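# Retrieve spanner from live UPS battery guard into tray

## Task

Pull the spanner out from beneath the transparent cover over the UPS batteries and set it down lying flat inside the tray. The exposed battery terminals and the bar joining them remain energised although the breaker is off. The task fails if the spanner bridges any two terminals or if any part of the robot contacts a terminal. The hook lying on the bench is insulated and safe to use as a tool.

## Robot and tools

Robot: two seven-joint arms, left_arm and right_arm, each ending in a parallel two-finger gripper. In the scene frame the origin sits at table-top height midway between the nominal bases. +x points out over the table, +z up, and left_arm is on the +y side. These names do not match image left and right. Calibrated bases: left_arm at (-0.058, +0.374, 0) m, right_arm at (+0.021, -0.305, 0) m, both nearly unrotated. A camera stand sits behind the arms.

Frames: each arm reports its gripper pose, velocities and Hand target in its own base frame. Fixed cameras and the table use the scene frame. Motion offsets are expressed along the current Hand target's own axes. The gripper's fingers point along its +z and close along its y. end_effector_position is the spot between the closed pads, about 2 cm short of the tips. Closing pushes the tips about 10 mm further along +z, mostly while the pads are more than 40 mm apart. Reported positions can be off by a few centimetres, more at long reach.

Command row: always 14 numbers, each in [-1, 1]. The first seven are for left_arm: dx, dy, dz, rx, ry, rz, opening. The last seven are the same for right_arm. Send all 14 even if only one arm moves. dx to rz are an offset, not a pose. They are measured from the Hand target that held when the action or move began, along that target's axes. 1.0 equals 0.6 m of translation or 180 degrees of rotation. rx, ry, rz form one rotation vector. Opening is absolute: +1 is fully open (0.084 m), -1 is closed. A 0 in the opening slot commands a half-closed gripper, so resend the current opening to keep a gripper as it is. Six pose zeros re-request the existing Hand target.

execute_actions(actions, cameras): actions is a list of actions. Each action is a table of up to 15 rows, each row one 1/30 s step. A short table repeats its last row to fill 15 steps. Every row in an action is offset from that action's start pose, not from the previous row. Each new action restarts from the current Hand target, so repeating an offset moves further. Images come back only for an empty actions list or when cameras names them. Camera names: cam_high, cam_low, cam_left_wrist, cam_right_wrist, or "all". An unknown name voids the call.

move(target, speed, blend, opening_speed, blocking, cameras): drives each gripper in a straight line to target. target is one 14-number row or a list of up to 15 such rows. Every row is an offset from the same starting Hand targets. speed is in m/s, 0.002 to 1, default 0.25; rotation is capped at twice that value in rad/s. Give one speed or one per target. blend, in metres, rounds corners between listed targets; 0 means stop at each. opening_speed is the rate of change of opening per second on the -1..+1 scale, at least 0.2. blocking=false returns after about 0.5 s while the move keeps going. The whole move is capped at 10 s. Paths ignore obstacles and the other arm. Faster moves stray more and strike harder. Aiming far beyond a contact presses harder.

The result adds a move: line giving the ending: done, off_target, moving, held or fault. An arm not named in it reached its pose within 3 mm and 2 degrees. Neither done nor off_target says anything about contact. limits=paced means the sent pose was clipped; limits=held means a check withheld steps.

wait(seconds 0 to 10) lets time pass while a move continues. stop brakes a running move. zoom_image(camera, region [x0, y0, x1, y1] in pixels, at most 504x504) magnifies the latest image from that camera. cam_high and cam_low are 504x504; the wrist cameras are 672x504. clear_fault(arm) clears a reported torque fault. finished_scene(scene) ends the scene for good, scene 1 here.

Results: joint positions, with the last number per arm being the finger opening in metres. Joint torques include the arm's own weight and are offset and noisy. grip_measured is the measured opening on the command scale. Velocities are omitted when joints read within noise. Tool commands shows each gripper's current command. Hand target is the last commanded pose after clipping, and the gripper often rests a bit short of it.

Limits: each control step clips the command to 70 mm and 16 degrees from the measured pose. A clearance check blocks commands bringing the arms too close, but it does not always prevent contact. Any bump or press between the arms can fail the scene. Contact torque at a joint's limit causes a torque fault: the arm backs off and halts until clear_fault. Limits in N m: waist 44.1, shoulder 44.3, upper arm roll 28.2, elbow 28.2, forearm roll 28.2, wrist pitch 15.2, wrist roll 15.8. A motor held at its torque limit for 1 s, or overloaded for long, also faults. Motors heat from holding loads, stretching or pushing. A MOTOR HOT line appears at 65 °C, and at 80 °C the arm brakes for 30 to 60 s or more. When blocked, pull the Hand target back past the gripper to stop pushing.

Gripping: to hold something, command an opening well below grip_measured. Each pad gives about 24 N. Fast closes can squeeze harder.

Avoid: touching any terminal or the live link, letting the spanner bridge two terminals, dropping or flinging it, and hard pushes on fixed or heavy items. Also avoid anything leaving the table; loose objects can get brief nudges. The insulated hook can reach under the guard safely. Finish with the spanner lying flat in the tray and released.

Each tool is called as a command line: name --argument value for each argument, lists and objects as JSON in quotes; but a table of rows of numbers goes row by row, as --pt "numbers of a row", without its own name.

## Session

execute_actions --actions '[]'

Scene clock: 0.00 s.
left_arm: end_effector_position=(+0.2666, -0.1181, +0.1184) grip_measured=+1.00 end_effector_quat_wxyz=(-0.397, -0.068, +0.846, -0.348) | right_arm: end_effector_position=(+0.4009, +0.2747, +0.2754) grip_measured=+1.00 end_effector_quat_wxyz=(-0.034, -0.149, +0.977, -0.148)
Joint positions: left_arm=[-1.813 -0.796 1.875 0.816 -0.081 1.342 2.868 0.084] | right_arm=[0.595 0.207 0.13 1.523 -0.238 1.54 -2.684 0.084]
Joint velocities: within noise
Joint torques (N m): no reading
Motor temperatures (°C): left_arm=[36 37 41 39 40 35 46] | right_arm=[44 39 41 34 37 40 41]
Hand target: left_arm +0.2666, -0.1181, +0.1184; -0.397, -0.068, +0.846, -0.348 | right_arm +0.4009, +0.2747, +0.2754; -0.034, -0.149, +0.977, -0.148
Tool commands: left_gripper/opening=+1.0 right_gripper/opening=+1.0

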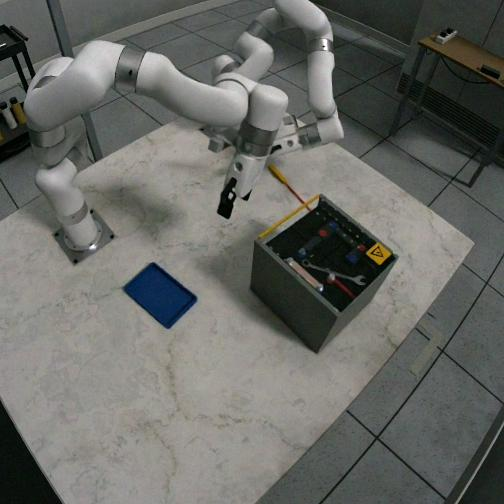

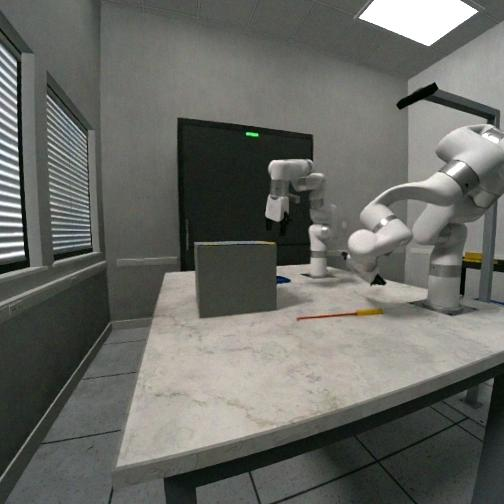

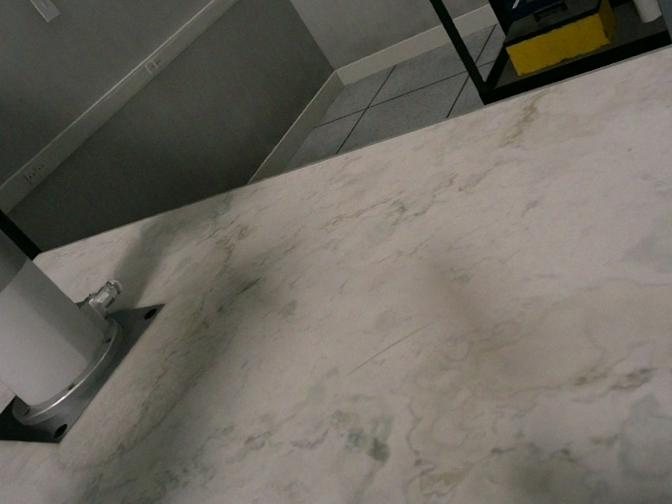

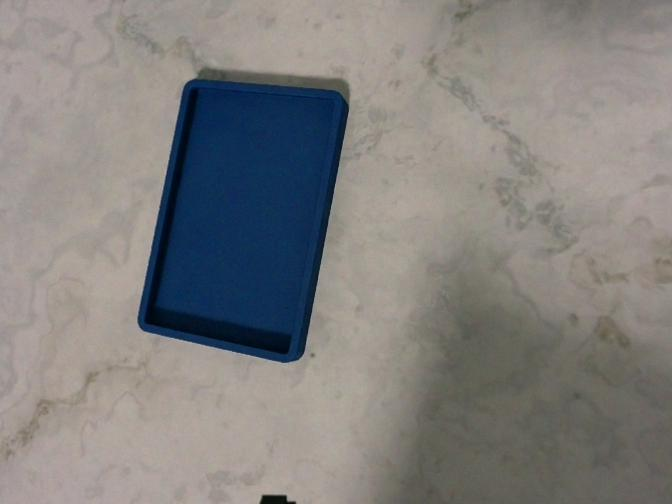

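zoom_image --camera "cam_high" --region '[240, 150, 410, 360]'

zoom_image --camera "cam_low" --region '[180, 200, 400, 340]'

Scaled by 2.400.

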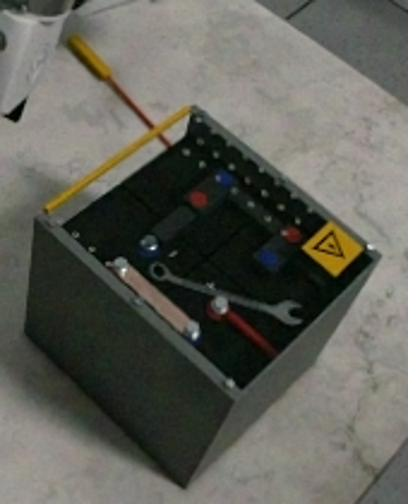

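Scaled by 2.291.

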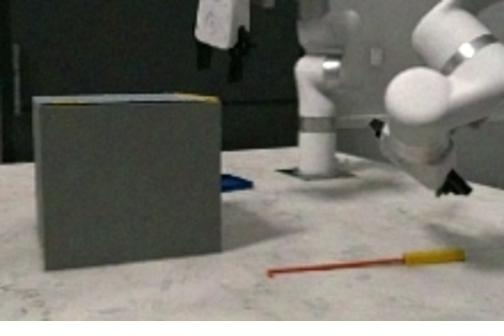

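move --target '[0,0,0,0,0,0,1,-0.153,-0.041,-0.398,-0.095,-0.0218,0.0957,1]' --cameras '["all"]'

Scene clock: 37.13 s.
left_arm: end_effector_position=(+0.2666, -0.1181, +0.1184) grip_measured=+1.00 end_effector_quat_wxyz=(-0.397, -0.068, +0.846, -0.348) | right_arm: end_effector_position=(+0.5005, +0.3489, +0.4993) grip_measured=+1.00 end_effector_quat_wxyz=(+0.118, +0.001, +0.990, +0.083)
Joint positions: left_arm=[-1.813 -0.796 1.875 0.816 -0.081 1.342 2.868 0.084] | right_arm=[0.578 0.605 0.104 2.707 -0.074 1.814 -2.514 0.084]
Joint torques (N m): left_arm=[-0.32 13.72 -10.33 9.74 -1.01 0.43 -0.21] | right_arm=[-3.05 -24.31 -1.94 18.9 2.77 -4.7 1.75]
Motor temperatures (°C): left_arm=[35 37 44 41 40 35 46] | right_arm=[44 41 41 41 37 40 41]
Hand target: left_arm +0.2666, -0.1181, +0.1184; -0.397, -0.068, +0.846, -0.348 | right_arm +0.5011, +0.3494, +0.5000; +0.004, +0.001, +1.000, +0.003
Off the commanded pose: left_arm 0.000 m, 0 deg | right_arm 0.001 m, 17 deg; orientation clipped.
elbow stopped short (right arm): the move would have taken joint 4 (elbow) straighter than the controller allows.
move: off_target (right_arm); limits=paced

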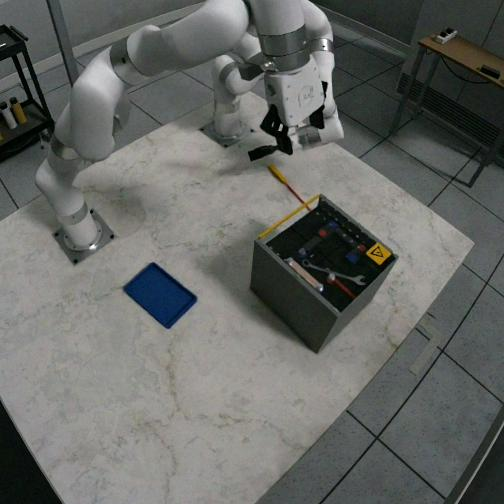

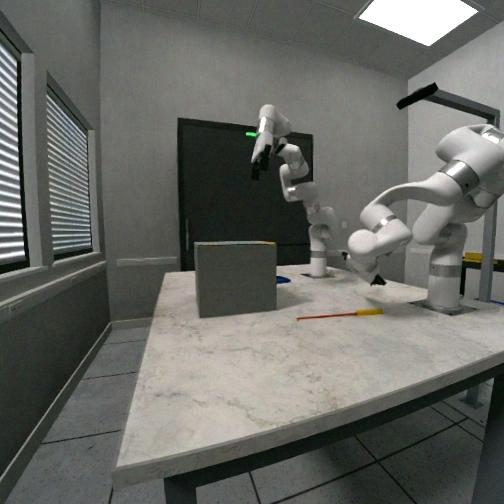

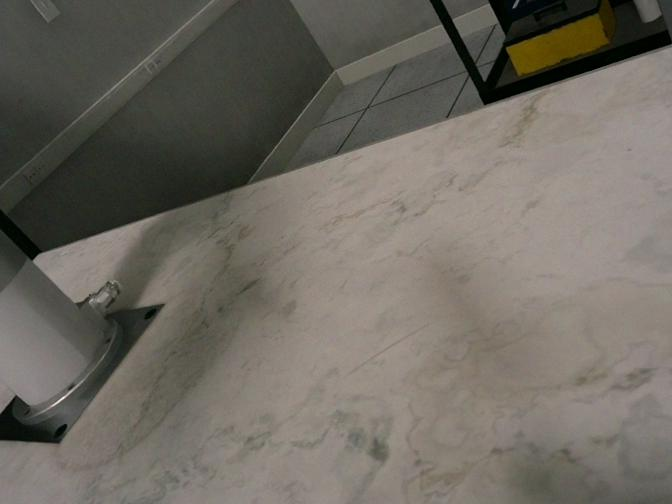

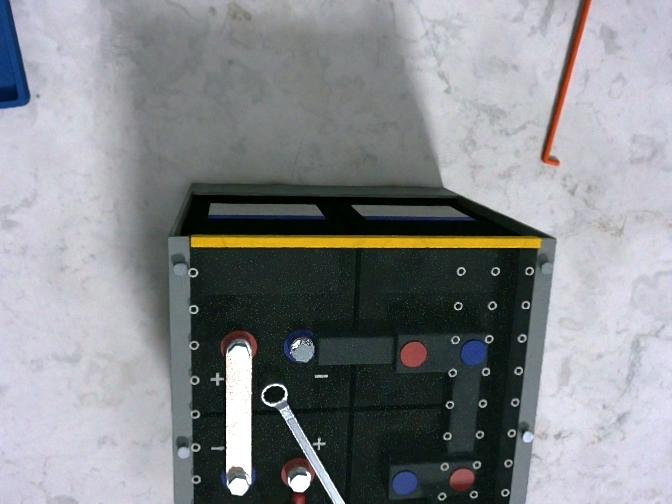

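move --target '[0,0,0,0,0,0,1,-0.167,0.05,0.18,0,0,0,1]' --cameras '["cam_high","cam_right_wrist"]'

zoom_image --camera "cam_right_wrist" --region '[170, 0, 670, 504]'

Scene clock: 49.57 s.
left_arm: end_effector_position=(+0.2666, -0.1181, +0.1184) grip_measured=+1.00 end_effector_quat_wxyz=(-0.397, -0.068, +0.846, -0.348) | right_arm: end_effector_position=(+0.6015, +0.3793, +0.3925) grip_measured=+1.00 end_effector_quat_wxyz=(+0.145, +0.001, +0.985, +0.092)
Joint positions: left_arm=[-1.813 -0.796 1.875 0.816 -0.081 1.342 2.868 0.084] | right_arm=[0.541 0.83 0.084 2.707 -0.069 1.533 -2.563 0.084]
Joint torques (N m): left_arm=[-0.53 13.73 -10.44 9.44 -0.8 0.36 -0.11] | right_arm=[4.98 -29.85 -2.31 21.78 2.64 -4.91 -1.7]
Hand target: left_arm +0.2666, -0.1181, +0.1184; -0.397, -0.068, +0.846, -0.348 | right_arm +0.6022, +0.3799, +0.3930; +0.028, +0.001, +0.999, +0.018
Off the commanded pose: left_arm 0.000 m, 0 deg | right_arm 0.001 m, 19 deg; orientation clipped.
elbow stopped short (right arm): the move would have taken joint 4 (elbow) straighter than the controller allows.
move: off_target (right_arm); limits=paced
Images, in order (width x height): cam_high 504x504, cam_right_wrist 672x504.

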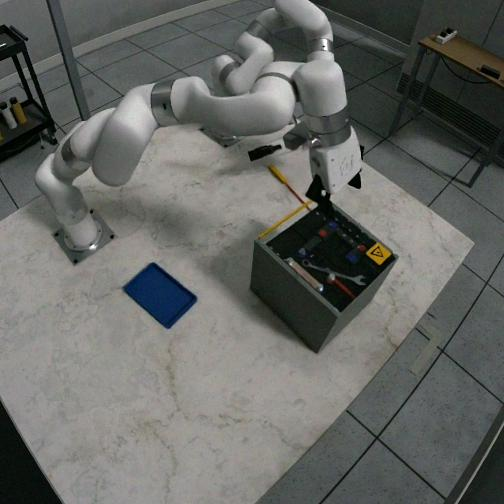

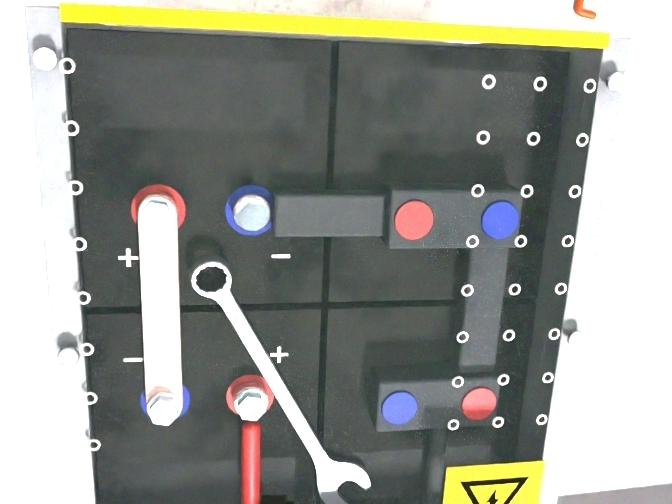

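Scaled by 1.000.

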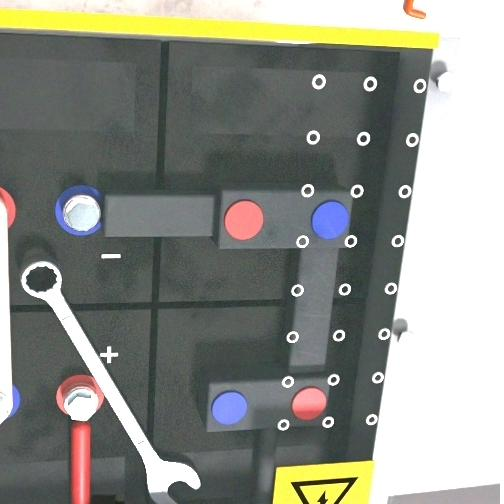

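move --pt "0 0 0 0 0 0 1 0 0 -0.1 0 0 0 1" --pt "0.262 -0.407 -0.143 -0.209 -0.545 0.161 1 0.333 -0.467 0 0 0 0 1" --blend '[0.03,0]' --speed 0.4 --cameras '["all"]'

Scene clock: 88.43 s.
left_arm: end_effector_position=(+0.3099, -0.2206, +0.4001) grip_measured=+1.00 end_effector_quat_wxyz=(+0.446, +0.001, +0.895, +0.000) | right_arm: end_effector_position=(+0.4026, +0.1003, +0.3721) grip_measured=+1.00 end_effector_quat_wxyz=(+0.028, +0.001, +0.999, +0.018)
Joint positions: left_arm=[-0.729 -0.821 -0.162 0.605 0.728 0.892 1.949 0.084] | right_arm=[0.266 -0.256 -0.029 1.248 0.014 1.442 -2.904 0.084]
Joint torques (N m): left_arm=[4.4 2.83 -0.41 24.96 3.09 -2.41 -1.02] | right_arm=[-4.41 -19.78 -1.98 19.39 -2.64 -4.21 -1.73]
Hand target: left_arm +0.3099, -0.2206, +0.4001; +0.446, +0.001, +0.895, +0.000 | right_arm +0.4026, +0.1003, +0.3721; +0.028, +0.001, +0.999, +0.018
Off the commanded pose: left_arm 0.000 m, 0 deg | right_arm 0.000 m, 0 deg.
elbow stopped short (right arm): the move would have taken joint 4 (elbow) straighter than the controller allows.
move: done; limits=paced

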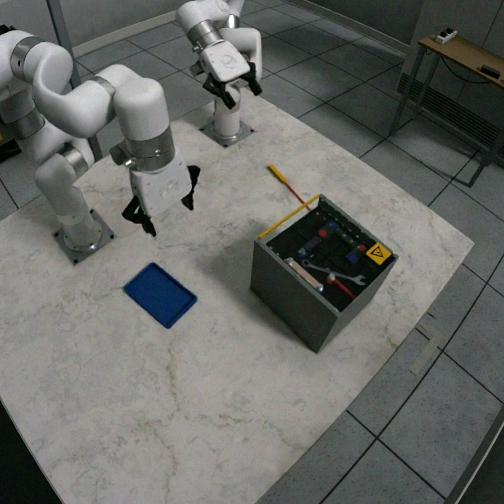

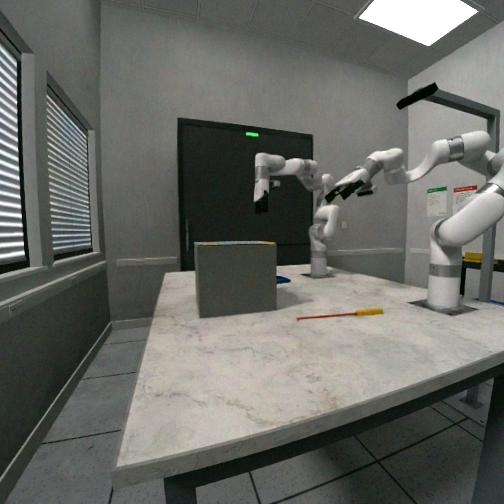

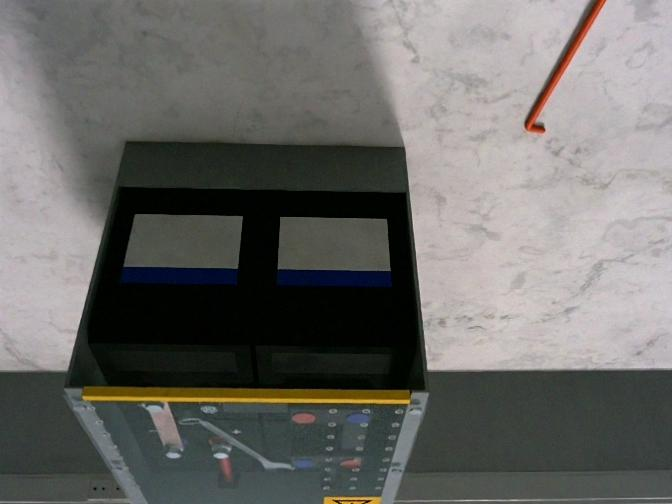

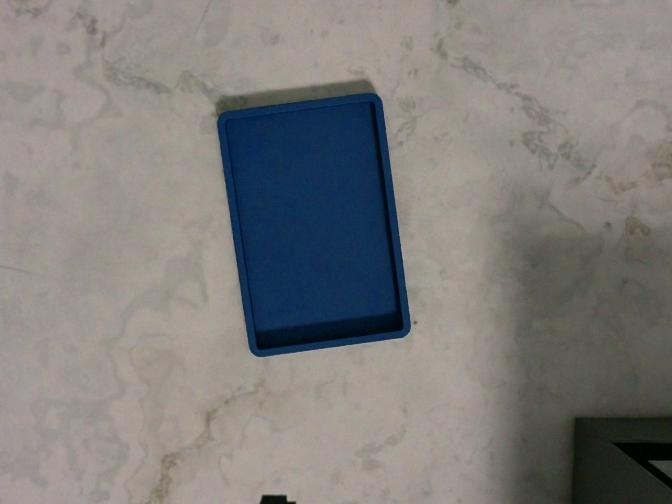

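move --target '[0.047,0.283,0.077,0,0.295,0,1,0,0,0,0,0,0,1]' --cameras '["cam_left_wrist"]'

Scene clock: 98.47 s.
left_arm: end_effector_position=(+0.3299, -0.0508, +0.3498) grip_measured=+1.00 end_effector_quat_wxyz=(-0.002, +0.001, +1.000, +0.000) | right_arm: end_effector_position=(+0.4026, +0.1003, +0.3721) grip_measured=+1.00 end_effector_quat_wxyz=(+0.028, +0.001, +0.999, +0.018)
Joint positions: left_arm=[-0.845 -0.57 0.495 1.021 0.258 1.539 2.715 0.084] | right_arm=[0.266 -0.256 -0.029 1.248 0.014 1.442 -2.904 0.084]
Joint torques (N m): left_arm=[-5.18 0.85 -1.8 22.89 -2.05 0.1 0.77] | right_arm=[-4.62 -19.54 -1.81 19.4 -2.5 -2.67 -1.42]
Motor temperatures (°C): left_arm=[35 37 43 47 41 36 46] | right_arm=[44 42 41 41 37 41 42]
Hand target: left_arm +0.3299, -0.0508, +0.3498; -0.002, +0.001, +1.000, +0.000 | right_arm +0.4026, +0.1003, +0.3721; +0.028, +0.001, +0.999, +0.018
Off the commanded pose: left_arm 0.000 m, 0 deg | right_arm 0.000 m, 0 deg.
move: done
Images, in order (width x height): cam_left_wrist 672x504.

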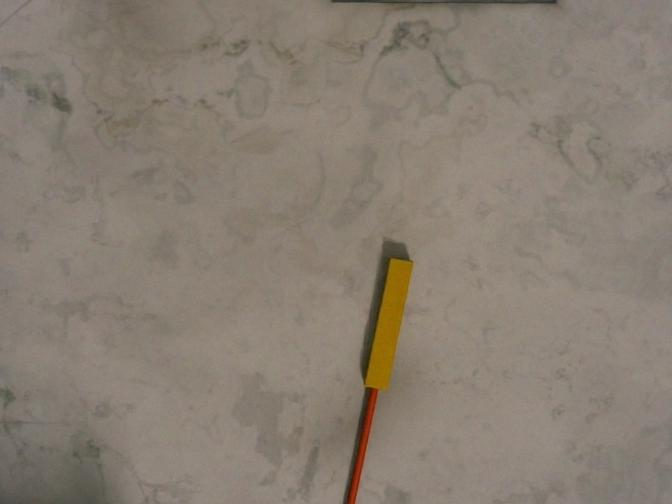

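move --target '[-0.1667,0.05,0,0,0,0,1,0,0,0,0,0,0,1]' --cameras '["cam_left_wrist","cam_high"]'

Scene clock: 103.40 s.
left_arm: end_effector_position=(+0.4300, -0.0209, +0.3495) grip_measured=+1.00 end_effector_quat_wxyz=(-0.002, +0.001, +1.000, +0.000) | right_arm: end_effector_position=(+0.4026, +0.1003, +0.3721) grip_measured=+1.00 end_effector_quat_wxyz=(+0.028, +0.001, +0.999, +0.018)
Joint positions: left_arm=[-0.879 -0.219 0.731 1.298 0.146 1.467 2.967 0.084] | right_arm=[0.266 -0.256 -0.029 1.248 0.014 1.442 -2.904 0.084]
Joint torques (N m): left_arm=[-5.11 -4.65 -0.18 23.72 -2.15 0.25 0.94] | right_arm=[-4.39 -19.88 -1.69 19.41 -2.48 -2.33 -1.2]
Hand target: left_arm +0.4300, -0.0209, +0.3495; -0.002, +0.001, +1.000, +0.000 | right_arm +0.4026, +0.1003, +0.3721; +0.028, +0.001, +0.999, +0.018
Off the commanded pose: left_arm 0.000 m, 0 deg | right_arm 0.000 m, 0 deg.
move: done
Images, in order (width x height): cam_high 504x504, cam_left_wrist 672x504.

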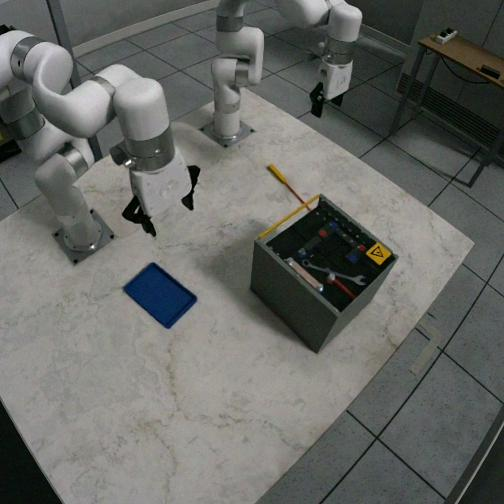

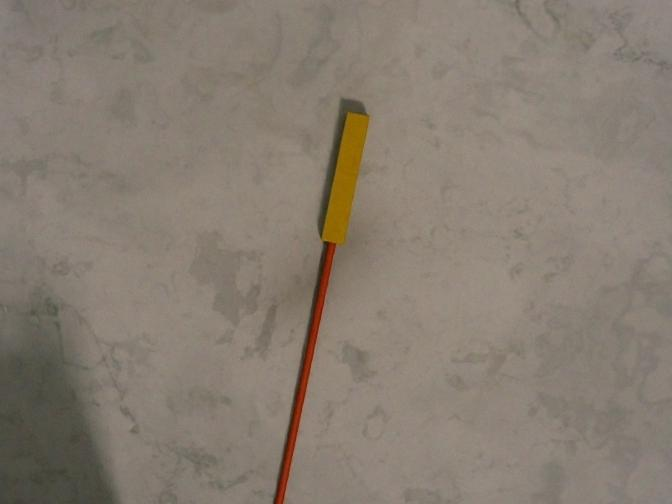

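move --target '[0.217,0.013,0.35,0,0,0.0583,0,0,0,0,0,0,0,1]' --cameras '["cam_left_wrist","cam_high","cam_low"]'

zoom_image --camera "cam_high" --region '[200, 90, 340, 230]'

zoom_image --camera "cam_low" --region '[280, 200, 440, 360]'

Scene clock: 117.33 s.
left_arm: end_effector_position=(+0.2991, -0.0129, +0.1400) grip_measured=-0.01 end_effector_quat_wxyz=(-0.002, +0.092, +0.996, +0.000) | right_arm: end_effector_position=(+0.4026, +0.1003, +0.3721) grip_measured=+1.00 end_effector_quat_wxyz=(+0.028, +0.001, +0.999, +0.018)
Joint positions: left_arm=[-0.736 -0.609 0.694 0.418 0.461 0.966 2.912 0.044] | right_arm=[0.266 -0.256 -0.029 1.248 0.014 1.442 -2.904 0.084]
Joint torques (N m): left_arm=[4.23 2.16 -1.99 15.43 2.67 -3.16 0.86] | right_arm=[-4.47 -19.81 -1.39 19.54 -2.58 -2.37 -0.88]
Hand target: left_arm +0.2991, -0.0129, +0.1399; -0.002, +0.092, +0.996, +0.000 | right_arm +0.4026, +0.1003, +0.3721; +0.028, +0.001, +0.999, +0.018
Off the commanded pose: left_arm 0.000 m, 0 deg | right_arm 0.000 m, 0 deg.
move: done
Images, in order (width x height): cam_high 504x504, cam_low 504x504, cam_left_wrist 672x504.

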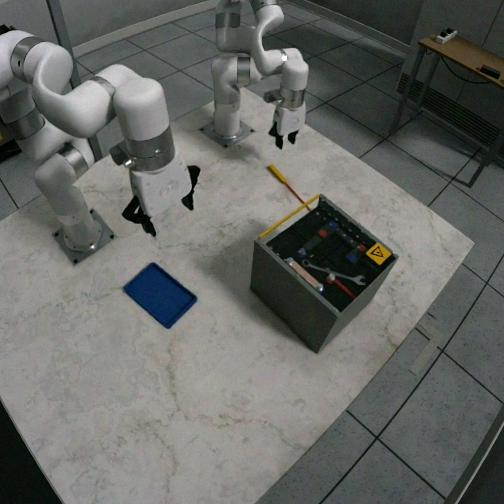

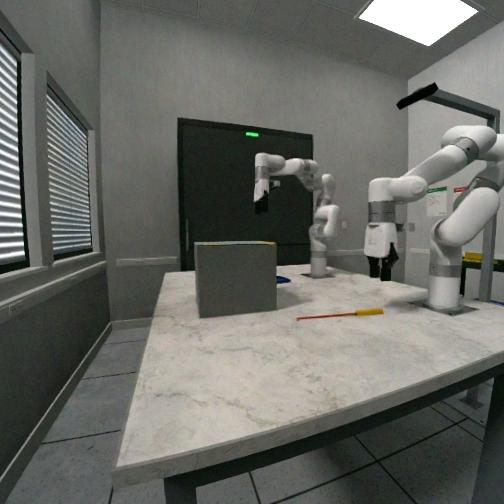

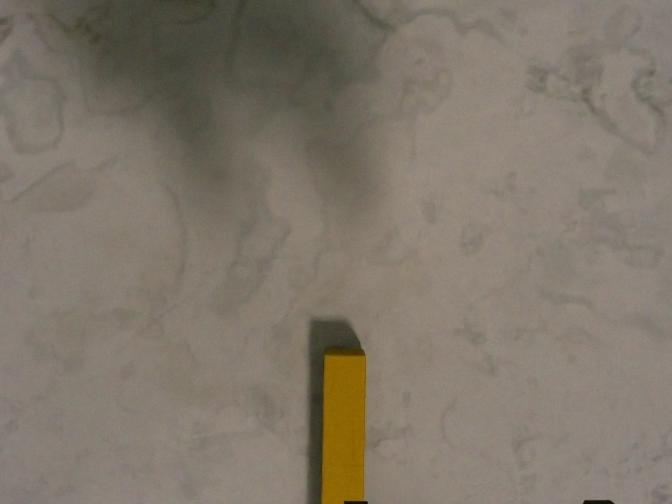

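Scaled by 3.600.

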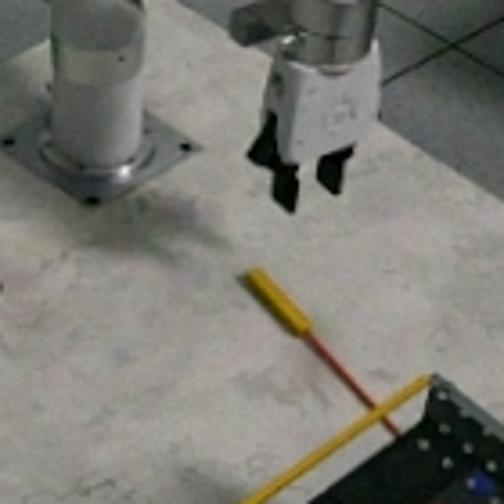

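Scaled by 3.150.

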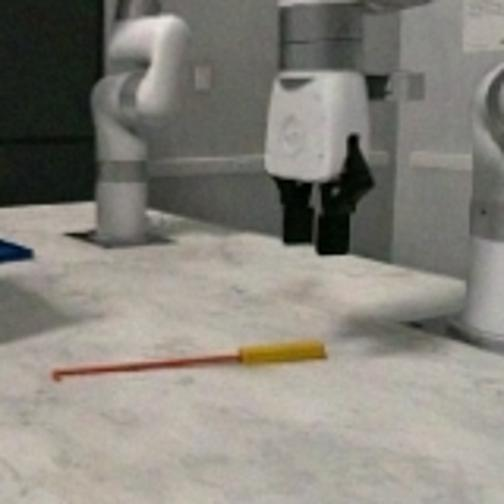

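move --target '[0,-0.043,0.13,0,0,0,0,0,0,0,0,0,0,1]' --cameras '["cam_left_wrist","cam_high","cam_low"]'

zoom_image --camera "cam_high" --region '[200, 90, 340, 230]'

zoom_image --camera "cam_low" --region '[280, 200, 440, 360]'

Scene clock: 130.37 s.
left_arm: end_effector_position=(+0.2941, -0.0382, +0.0619) grip_measured=-0.01 end_effector_quat_wxyz=(-0.002, +0.092, +0.996, +0.000) | right_arm: end_effector_position=(+0.4026, +0.1003, +0.3721) grip_measured=+1.00 end_effector_quat_wxyz=(+0.028, +0.001, +0.999, +0.018)
Joint positions: left_arm=[-0.841 -0.351 0.797 0.311 0.442 0.611 2.879 0.044] | right_arm=[0.266 -0.256 -0.029 1.248 0.014 1.442 -2.904 0.084]
Joint torques (N m): left_arm=[-5.49 -0.33 -0.36 18.5 -2.3 -3.13 0.79] | right_arm=[-4.41 -19.45 -1.26 19.62 -2.32 -2.33 -0.72]
Hand target: left_arm +0.2941, -0.0382, +0.0619; -0.002, +0.092, +0.996, +0.000 | right_arm +0.4026, +0.1003, +0.3721; +0.028, +0.001, +0.999, +0.018
Off the commanded pose: left_arm 0.000 m, 0 deg | right_arm 0.000 m, 0 deg.
move: done
Images, in order (width x height): cam_high 504x504, cam_low 504x504, cam_left_wrist 672x504.

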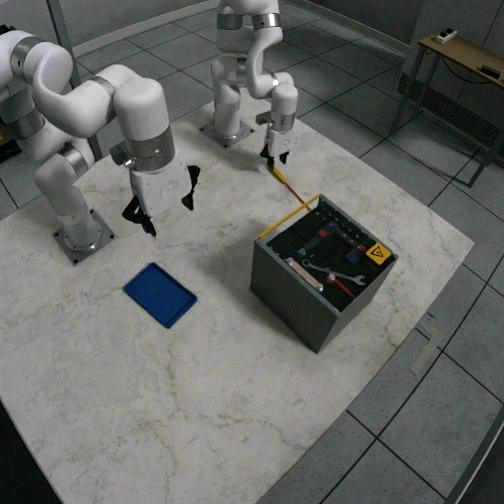

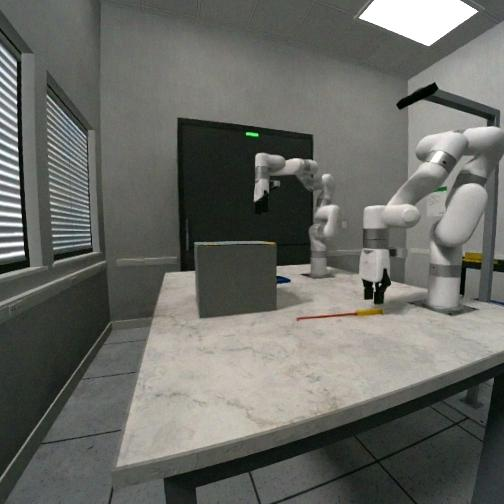

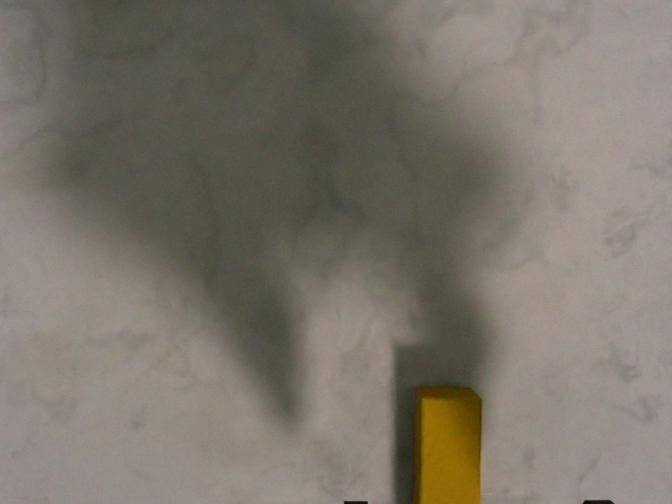

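Scaled by 3.600.

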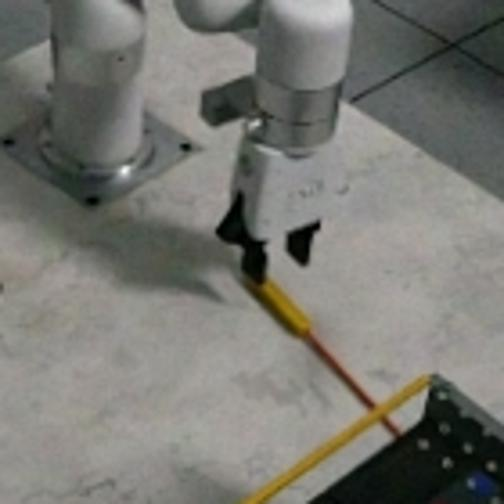

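Scaled by 3.150.

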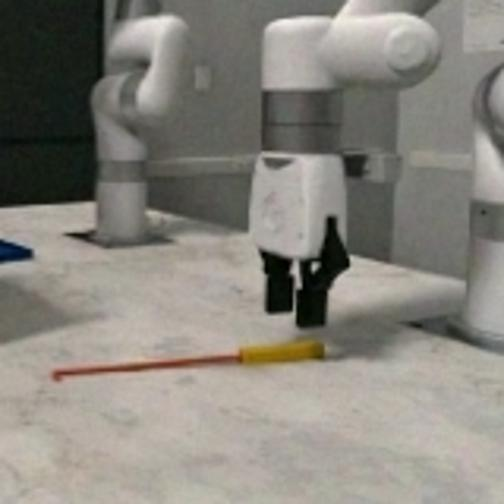

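move --pt "0 -0.0033 0.061 0 0 0 0 0 0 0 0 0 0 1" --pt "0 -0.0033 0.061 0 0 0 -1 0 0 0 0 0 0 1" --speed 0.12 --opening_speed 2 --cameras '["cam_left_wrist","cam_low"]'

zoom_image --camera "cam_low" --region '[280, 200, 440, 360]'

Scene clock: 146.50 s.
left_arm: end_effector_position=(+0.2937, -0.0401, +0.0253) grip_measured=-0.64 end_effector_quat_wxyz=(-0.002, +0.092, +0.996, +0.000) | right_arm: end_effector_position=(+0.4026, +0.1003, +0.3721) grip_measured=+1.00 end_effector_quat_wxyz=(+0.028, +0.001, +0.999, +0.018)
Joint positions: left_arm=[-0.935 -0.165 0.876 0.286 0.319 0.415 2.966 0.016] | right_arm=[0.266 -0.256 -0.029 1.248 0.014 1.442 -2.904 0.084]
Joint torques (N m): left_arm=[-5.01 -1.64 0.53 16.11 -1.75 -2.69 0.79] | right_arm=[-4.48 -19.58 -1.03 19.66 -2.36 -2.35 -0.46]
Hand target: left_arm +0.2936, -0.0401, +0.0253; -0.002, +0.092, +0.996, +0.000 | right_arm +0.4026, +0.1003, +0.3721; +0.028, +0.001, +0.999, +0.018
Off the commanded pose: left_arm 0.000 m, 0 deg | right_arm 0.000 m, 0 deg.
move: done
Images, in order (width x height): cam_low 504x504, cam_left_wrist 672x504.

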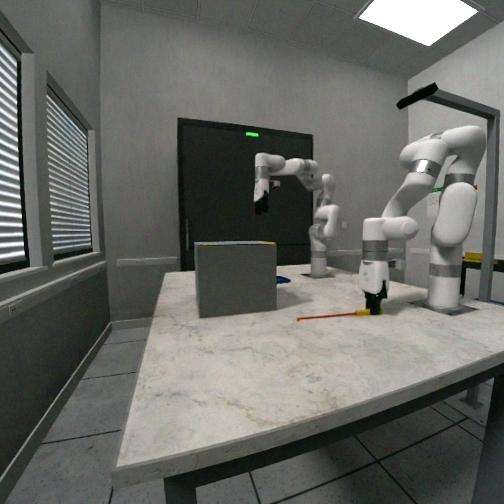

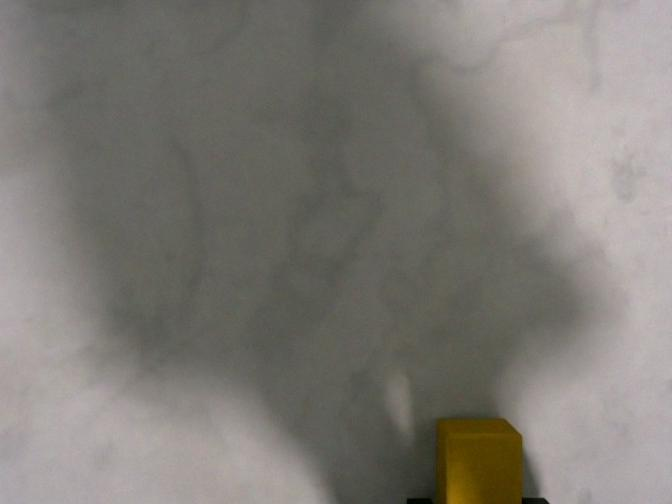

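Scaled by 3.150.

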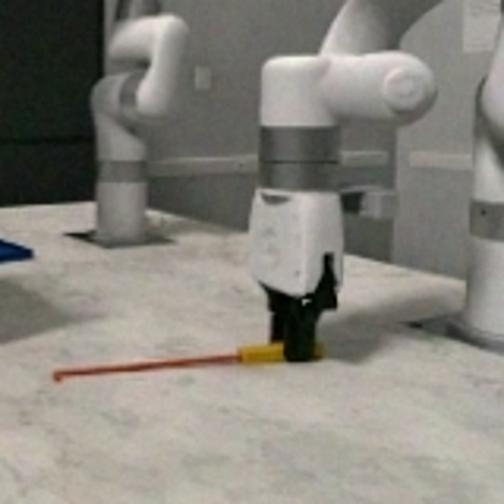

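move --pt "0 0 -0.3 0 0 0 -1 0 0 0 0 0 0 1" --pt "-0.013 -0.0145 -0.525 0.501 -0.0464 -0.0464 -1 0 0 0 0 0 0 1" --speed 0.35 --blend '[0.03,0]' --cameras '["all"]'

zoom_image --camera "cam_high" --region '[200, 60, 420, 280]'

zoom_image --camera "cam_low" --region '[180, 150, 440, 360]'

Scene clock: 176.73 s.
left_arm: end_effector_position=(+0.3008, -0.0502, +0.3403) grip_measured=-0.64 end_effector_quat_wxyz=(-0.001, -0.002, +0.704, -0.710) | right_arm: end_effector_position=(+0.4026, +0.1003, +0.3721) grip_measured=+1.00 end_effector_quat_wxyz=(+0.028, +0.001, +0.999, +0.018)
Joint positions: left_arm=[-0.95 -1.317 1.347 0.59 -0.368 1.198 3.237 0.016] | right_arm=[0.266 -0.256 -0.029 1.248 0.014 1.442 -2.904 0.084]
Joint torques (N m): left_arm=[-5.17 3.92 -10.26 4.32 -3.76 -1.46 0.8] | right_arm=[-4.42 -19.71 -0.72 19.74 -2.23 -2.36 -0.07]
Hand target: left_arm +0.3007, -0.0502, +0.3403; -0.001, -0.002, +0.704, -0.710 | right_arm +0.4026, +0.1003, +0.3721; +0.028, +0.001, +0.999, +0.018
Off the commanded pose: left_arm 0.000 m, 0 deg | right_arm 0.000 m, 0 deg.
move: done

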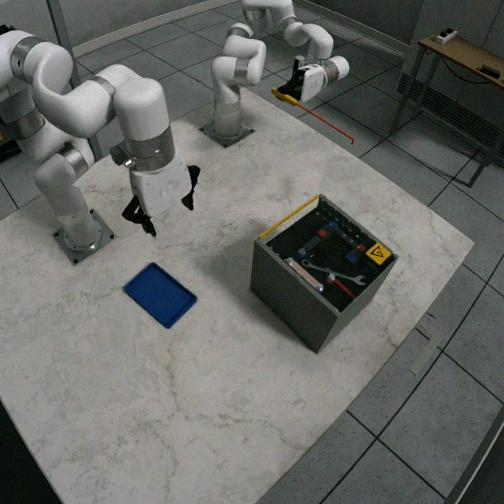

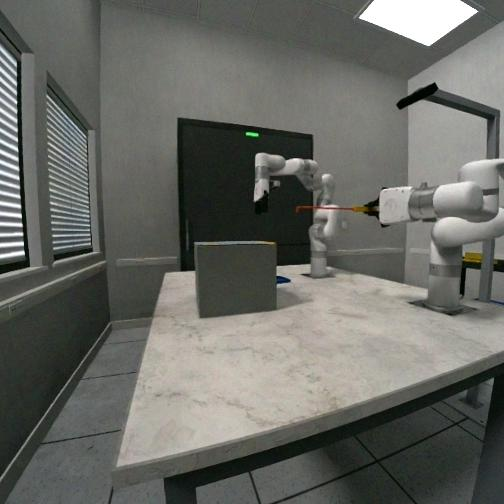

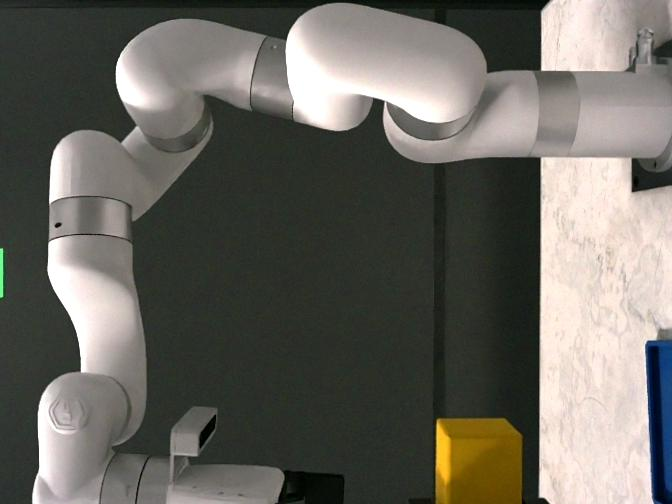

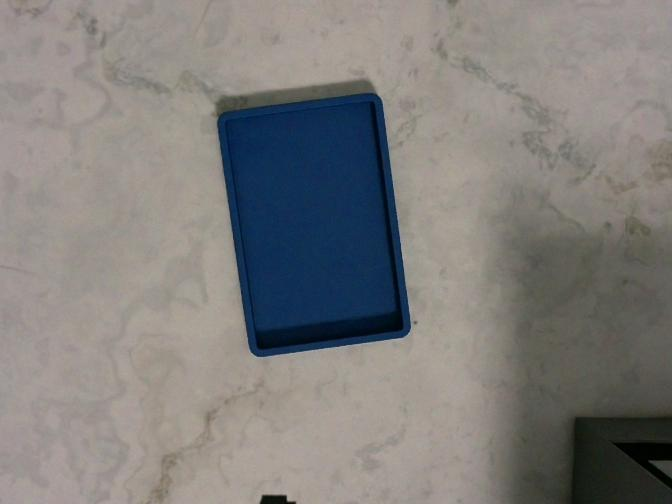

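Scaled by 2.291.

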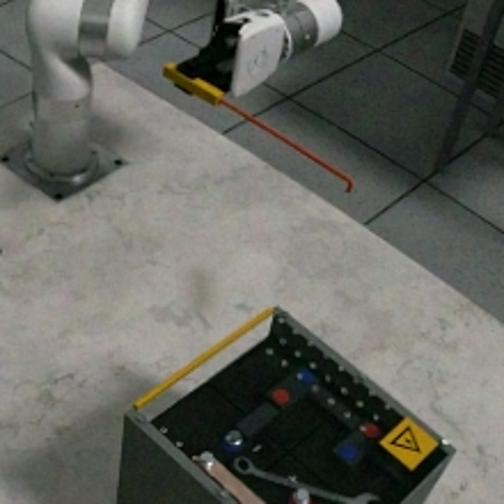

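Scaled by 1.938.

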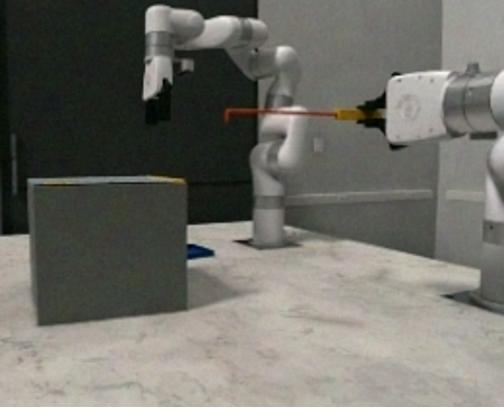

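move --pt "0 0 0 0 0 0 -1 -0.1 0.2 0 0 0 0.5 1" --pt "0 0 0 0 0 0 -1 -0.167 0.383 0.067 0.028 -0.018 0.998 1" --speed 0.4 --blend '[0.03,0]' --cameras '["all"]'

Scene clock: 216.07 s.
left_arm: end_effector_position=(+0.3007, -0.0502, +0.3403) grip_measured=-0.64 end_effector_quat_wxyz=(-0.001, -0.002, +0.704, -0.710) | right_arm: end_effector_position=(+0.5049, +0.3311, +0.3456) grip_measured=+1.00 end_effector_quat_wxyz=(+0.000, +1.000, +0.002, +0.000)
Joint positions: left_arm=[-0.95 -1.317 1.347 0.59 -0.368 1.198 3.237 0.016] | right_arm=[0.535 0.527 0.077 2.172 -0.039 1.648 0.596 0.084]
Joint torques (N m): left_arm=[0.88 3.93 -10.25 4.3 -2.51 -0.53 0.47] | right_arm=[4.82 -26.22 -1.98 23.35 1.96 -0.81 1.79]
Motor temperatures (°C): left_arm=[35 36 44 41 41 36 45] | right_arm=[44 41 40 43 37 41 41]
Hand target: left_arm +0.3007, -0.0502, +0.3403; -0.001, -0.002, +0.704, -0.710 | right_arm +0.5049, +0.3311, +0.3456; +0.000, +1.000, +0.002, +0.000
Off the commanded pose: left_arm 0.000 m, 0 deg | right_arm 0.000 m, 0 deg.
move: done

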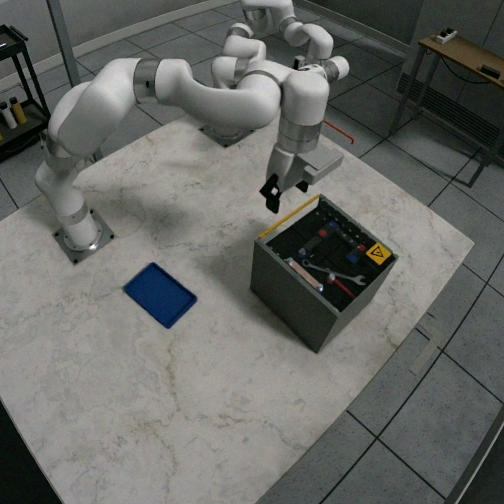

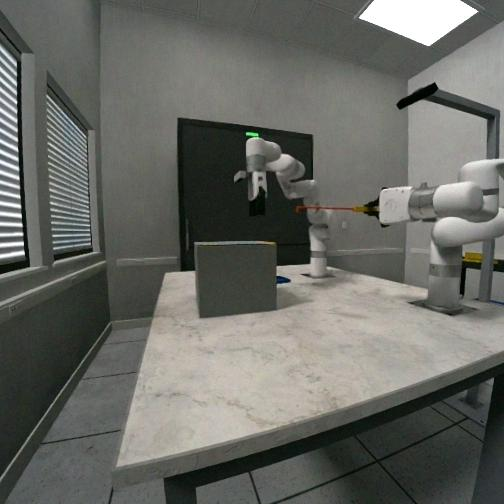

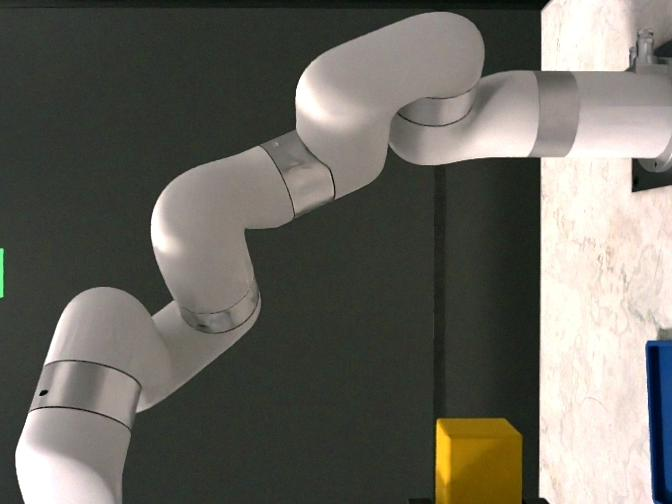

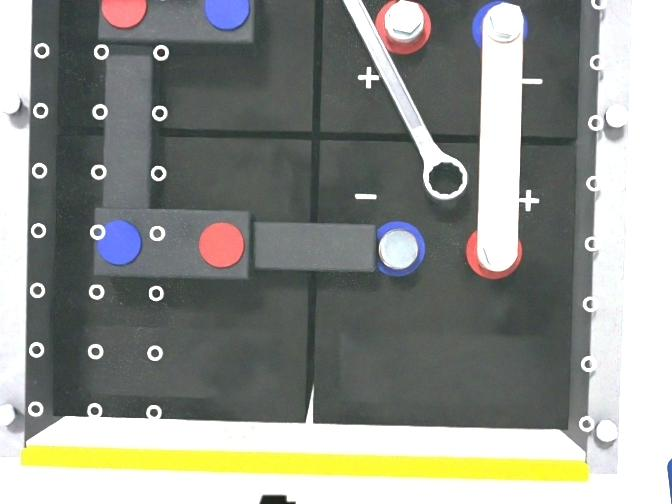

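zoom_image --camera "cam_right_wrist" --region '[300, 0, 560, 300]'

Scaled by 1.680.

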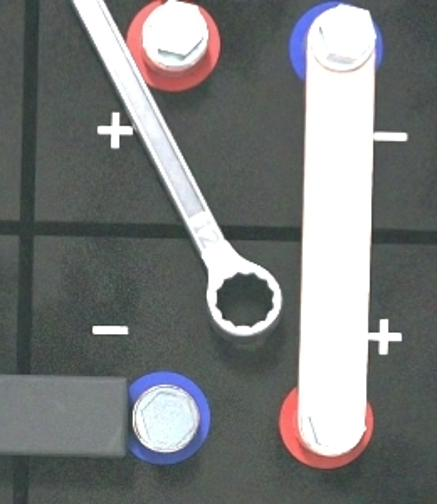

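move --pt "0 0 0 0 0 0 -1 -0.15 0 -0.05 -0.26 0 -0.42 1" --pt "0 0 0 0 0 0 -1 0.018 -0.097 0.007 -0.525 0 -0.843 1" --speed 0.4 --blend '[0.03,0]' --cameras '["cam_high","cam_right_wrist"]'

zoom_image --camera "cam_right_wrist" --region '[150, 150, 500, 500]'

Scene clock: 287.10 s.
left_arm: end_effector_position=(+0.3007, -0.0502, +0.3403) grip_measured=-0.64 end_effector_quat_wxyz=(-0.001, -0.002, +0.704, -0.710) | right_arm: end_effector_position=(+0.5155, +0.3894, +0.3414) grip_measured=+1.00 end_effector_quat_wxyz=(+0.528, +0.009, +0.849, +0.001)
Joint positions: left_arm=[-0.95 -1.317 1.347 0.59 -0.368 1.198 3.237 0.016] | right_arm=[0.697 0.141 0.133 1.247 -1.4 0.754 -1.355 0.084]
Joint torques (N m): left_arm=[2.92 4.56 -10.35 4.34 -1.72 0.37 0.15] | right_arm=[-4.44 -19.32 -1.98 22.05 -2.69 -2.44 -1.74]
Hand target: left_arm +0.3007, -0.0502, +0.3403; -0.001, -0.002, +0.704, -0.710 | right_arm +0.5155, +0.3894, +0.3414; +0.528, +0.009, +0.849, +0.001
Off the commanded pose: left_arm 0.000 m, 0 deg | right_arm 0.000 m, 0 deg.
move: done
Images, in order (width x height): cam_high 504x504, cam_right_wrist 672x504.

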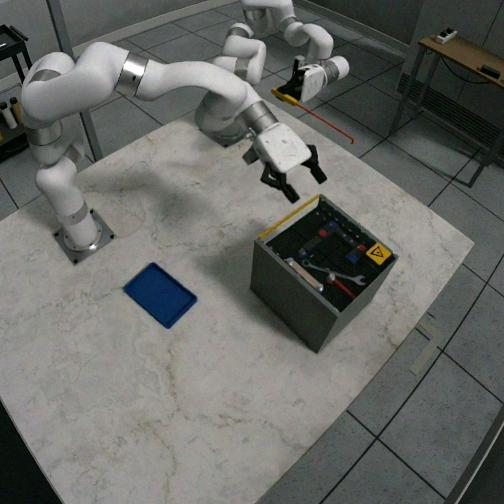

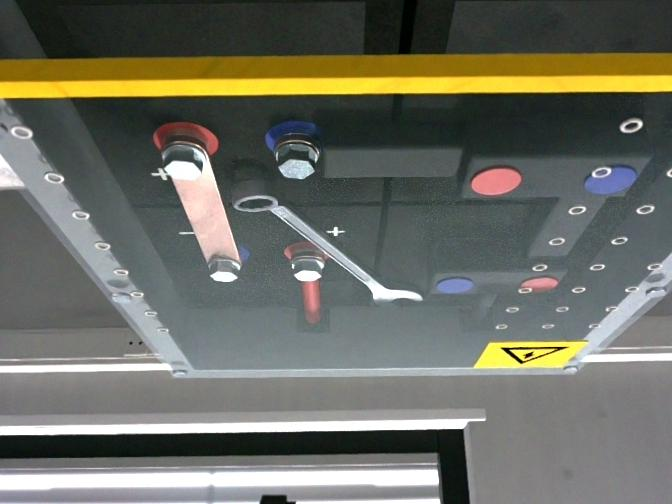

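Scaled by 1.440.

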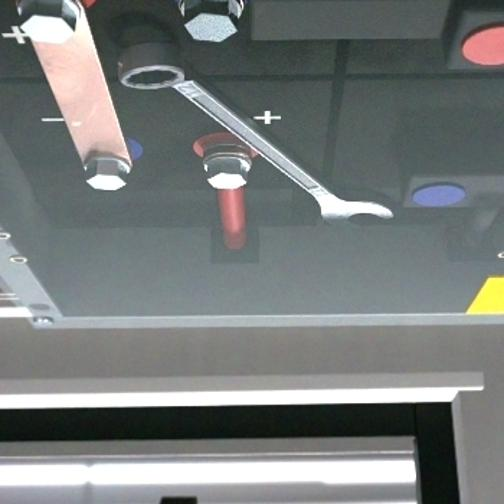

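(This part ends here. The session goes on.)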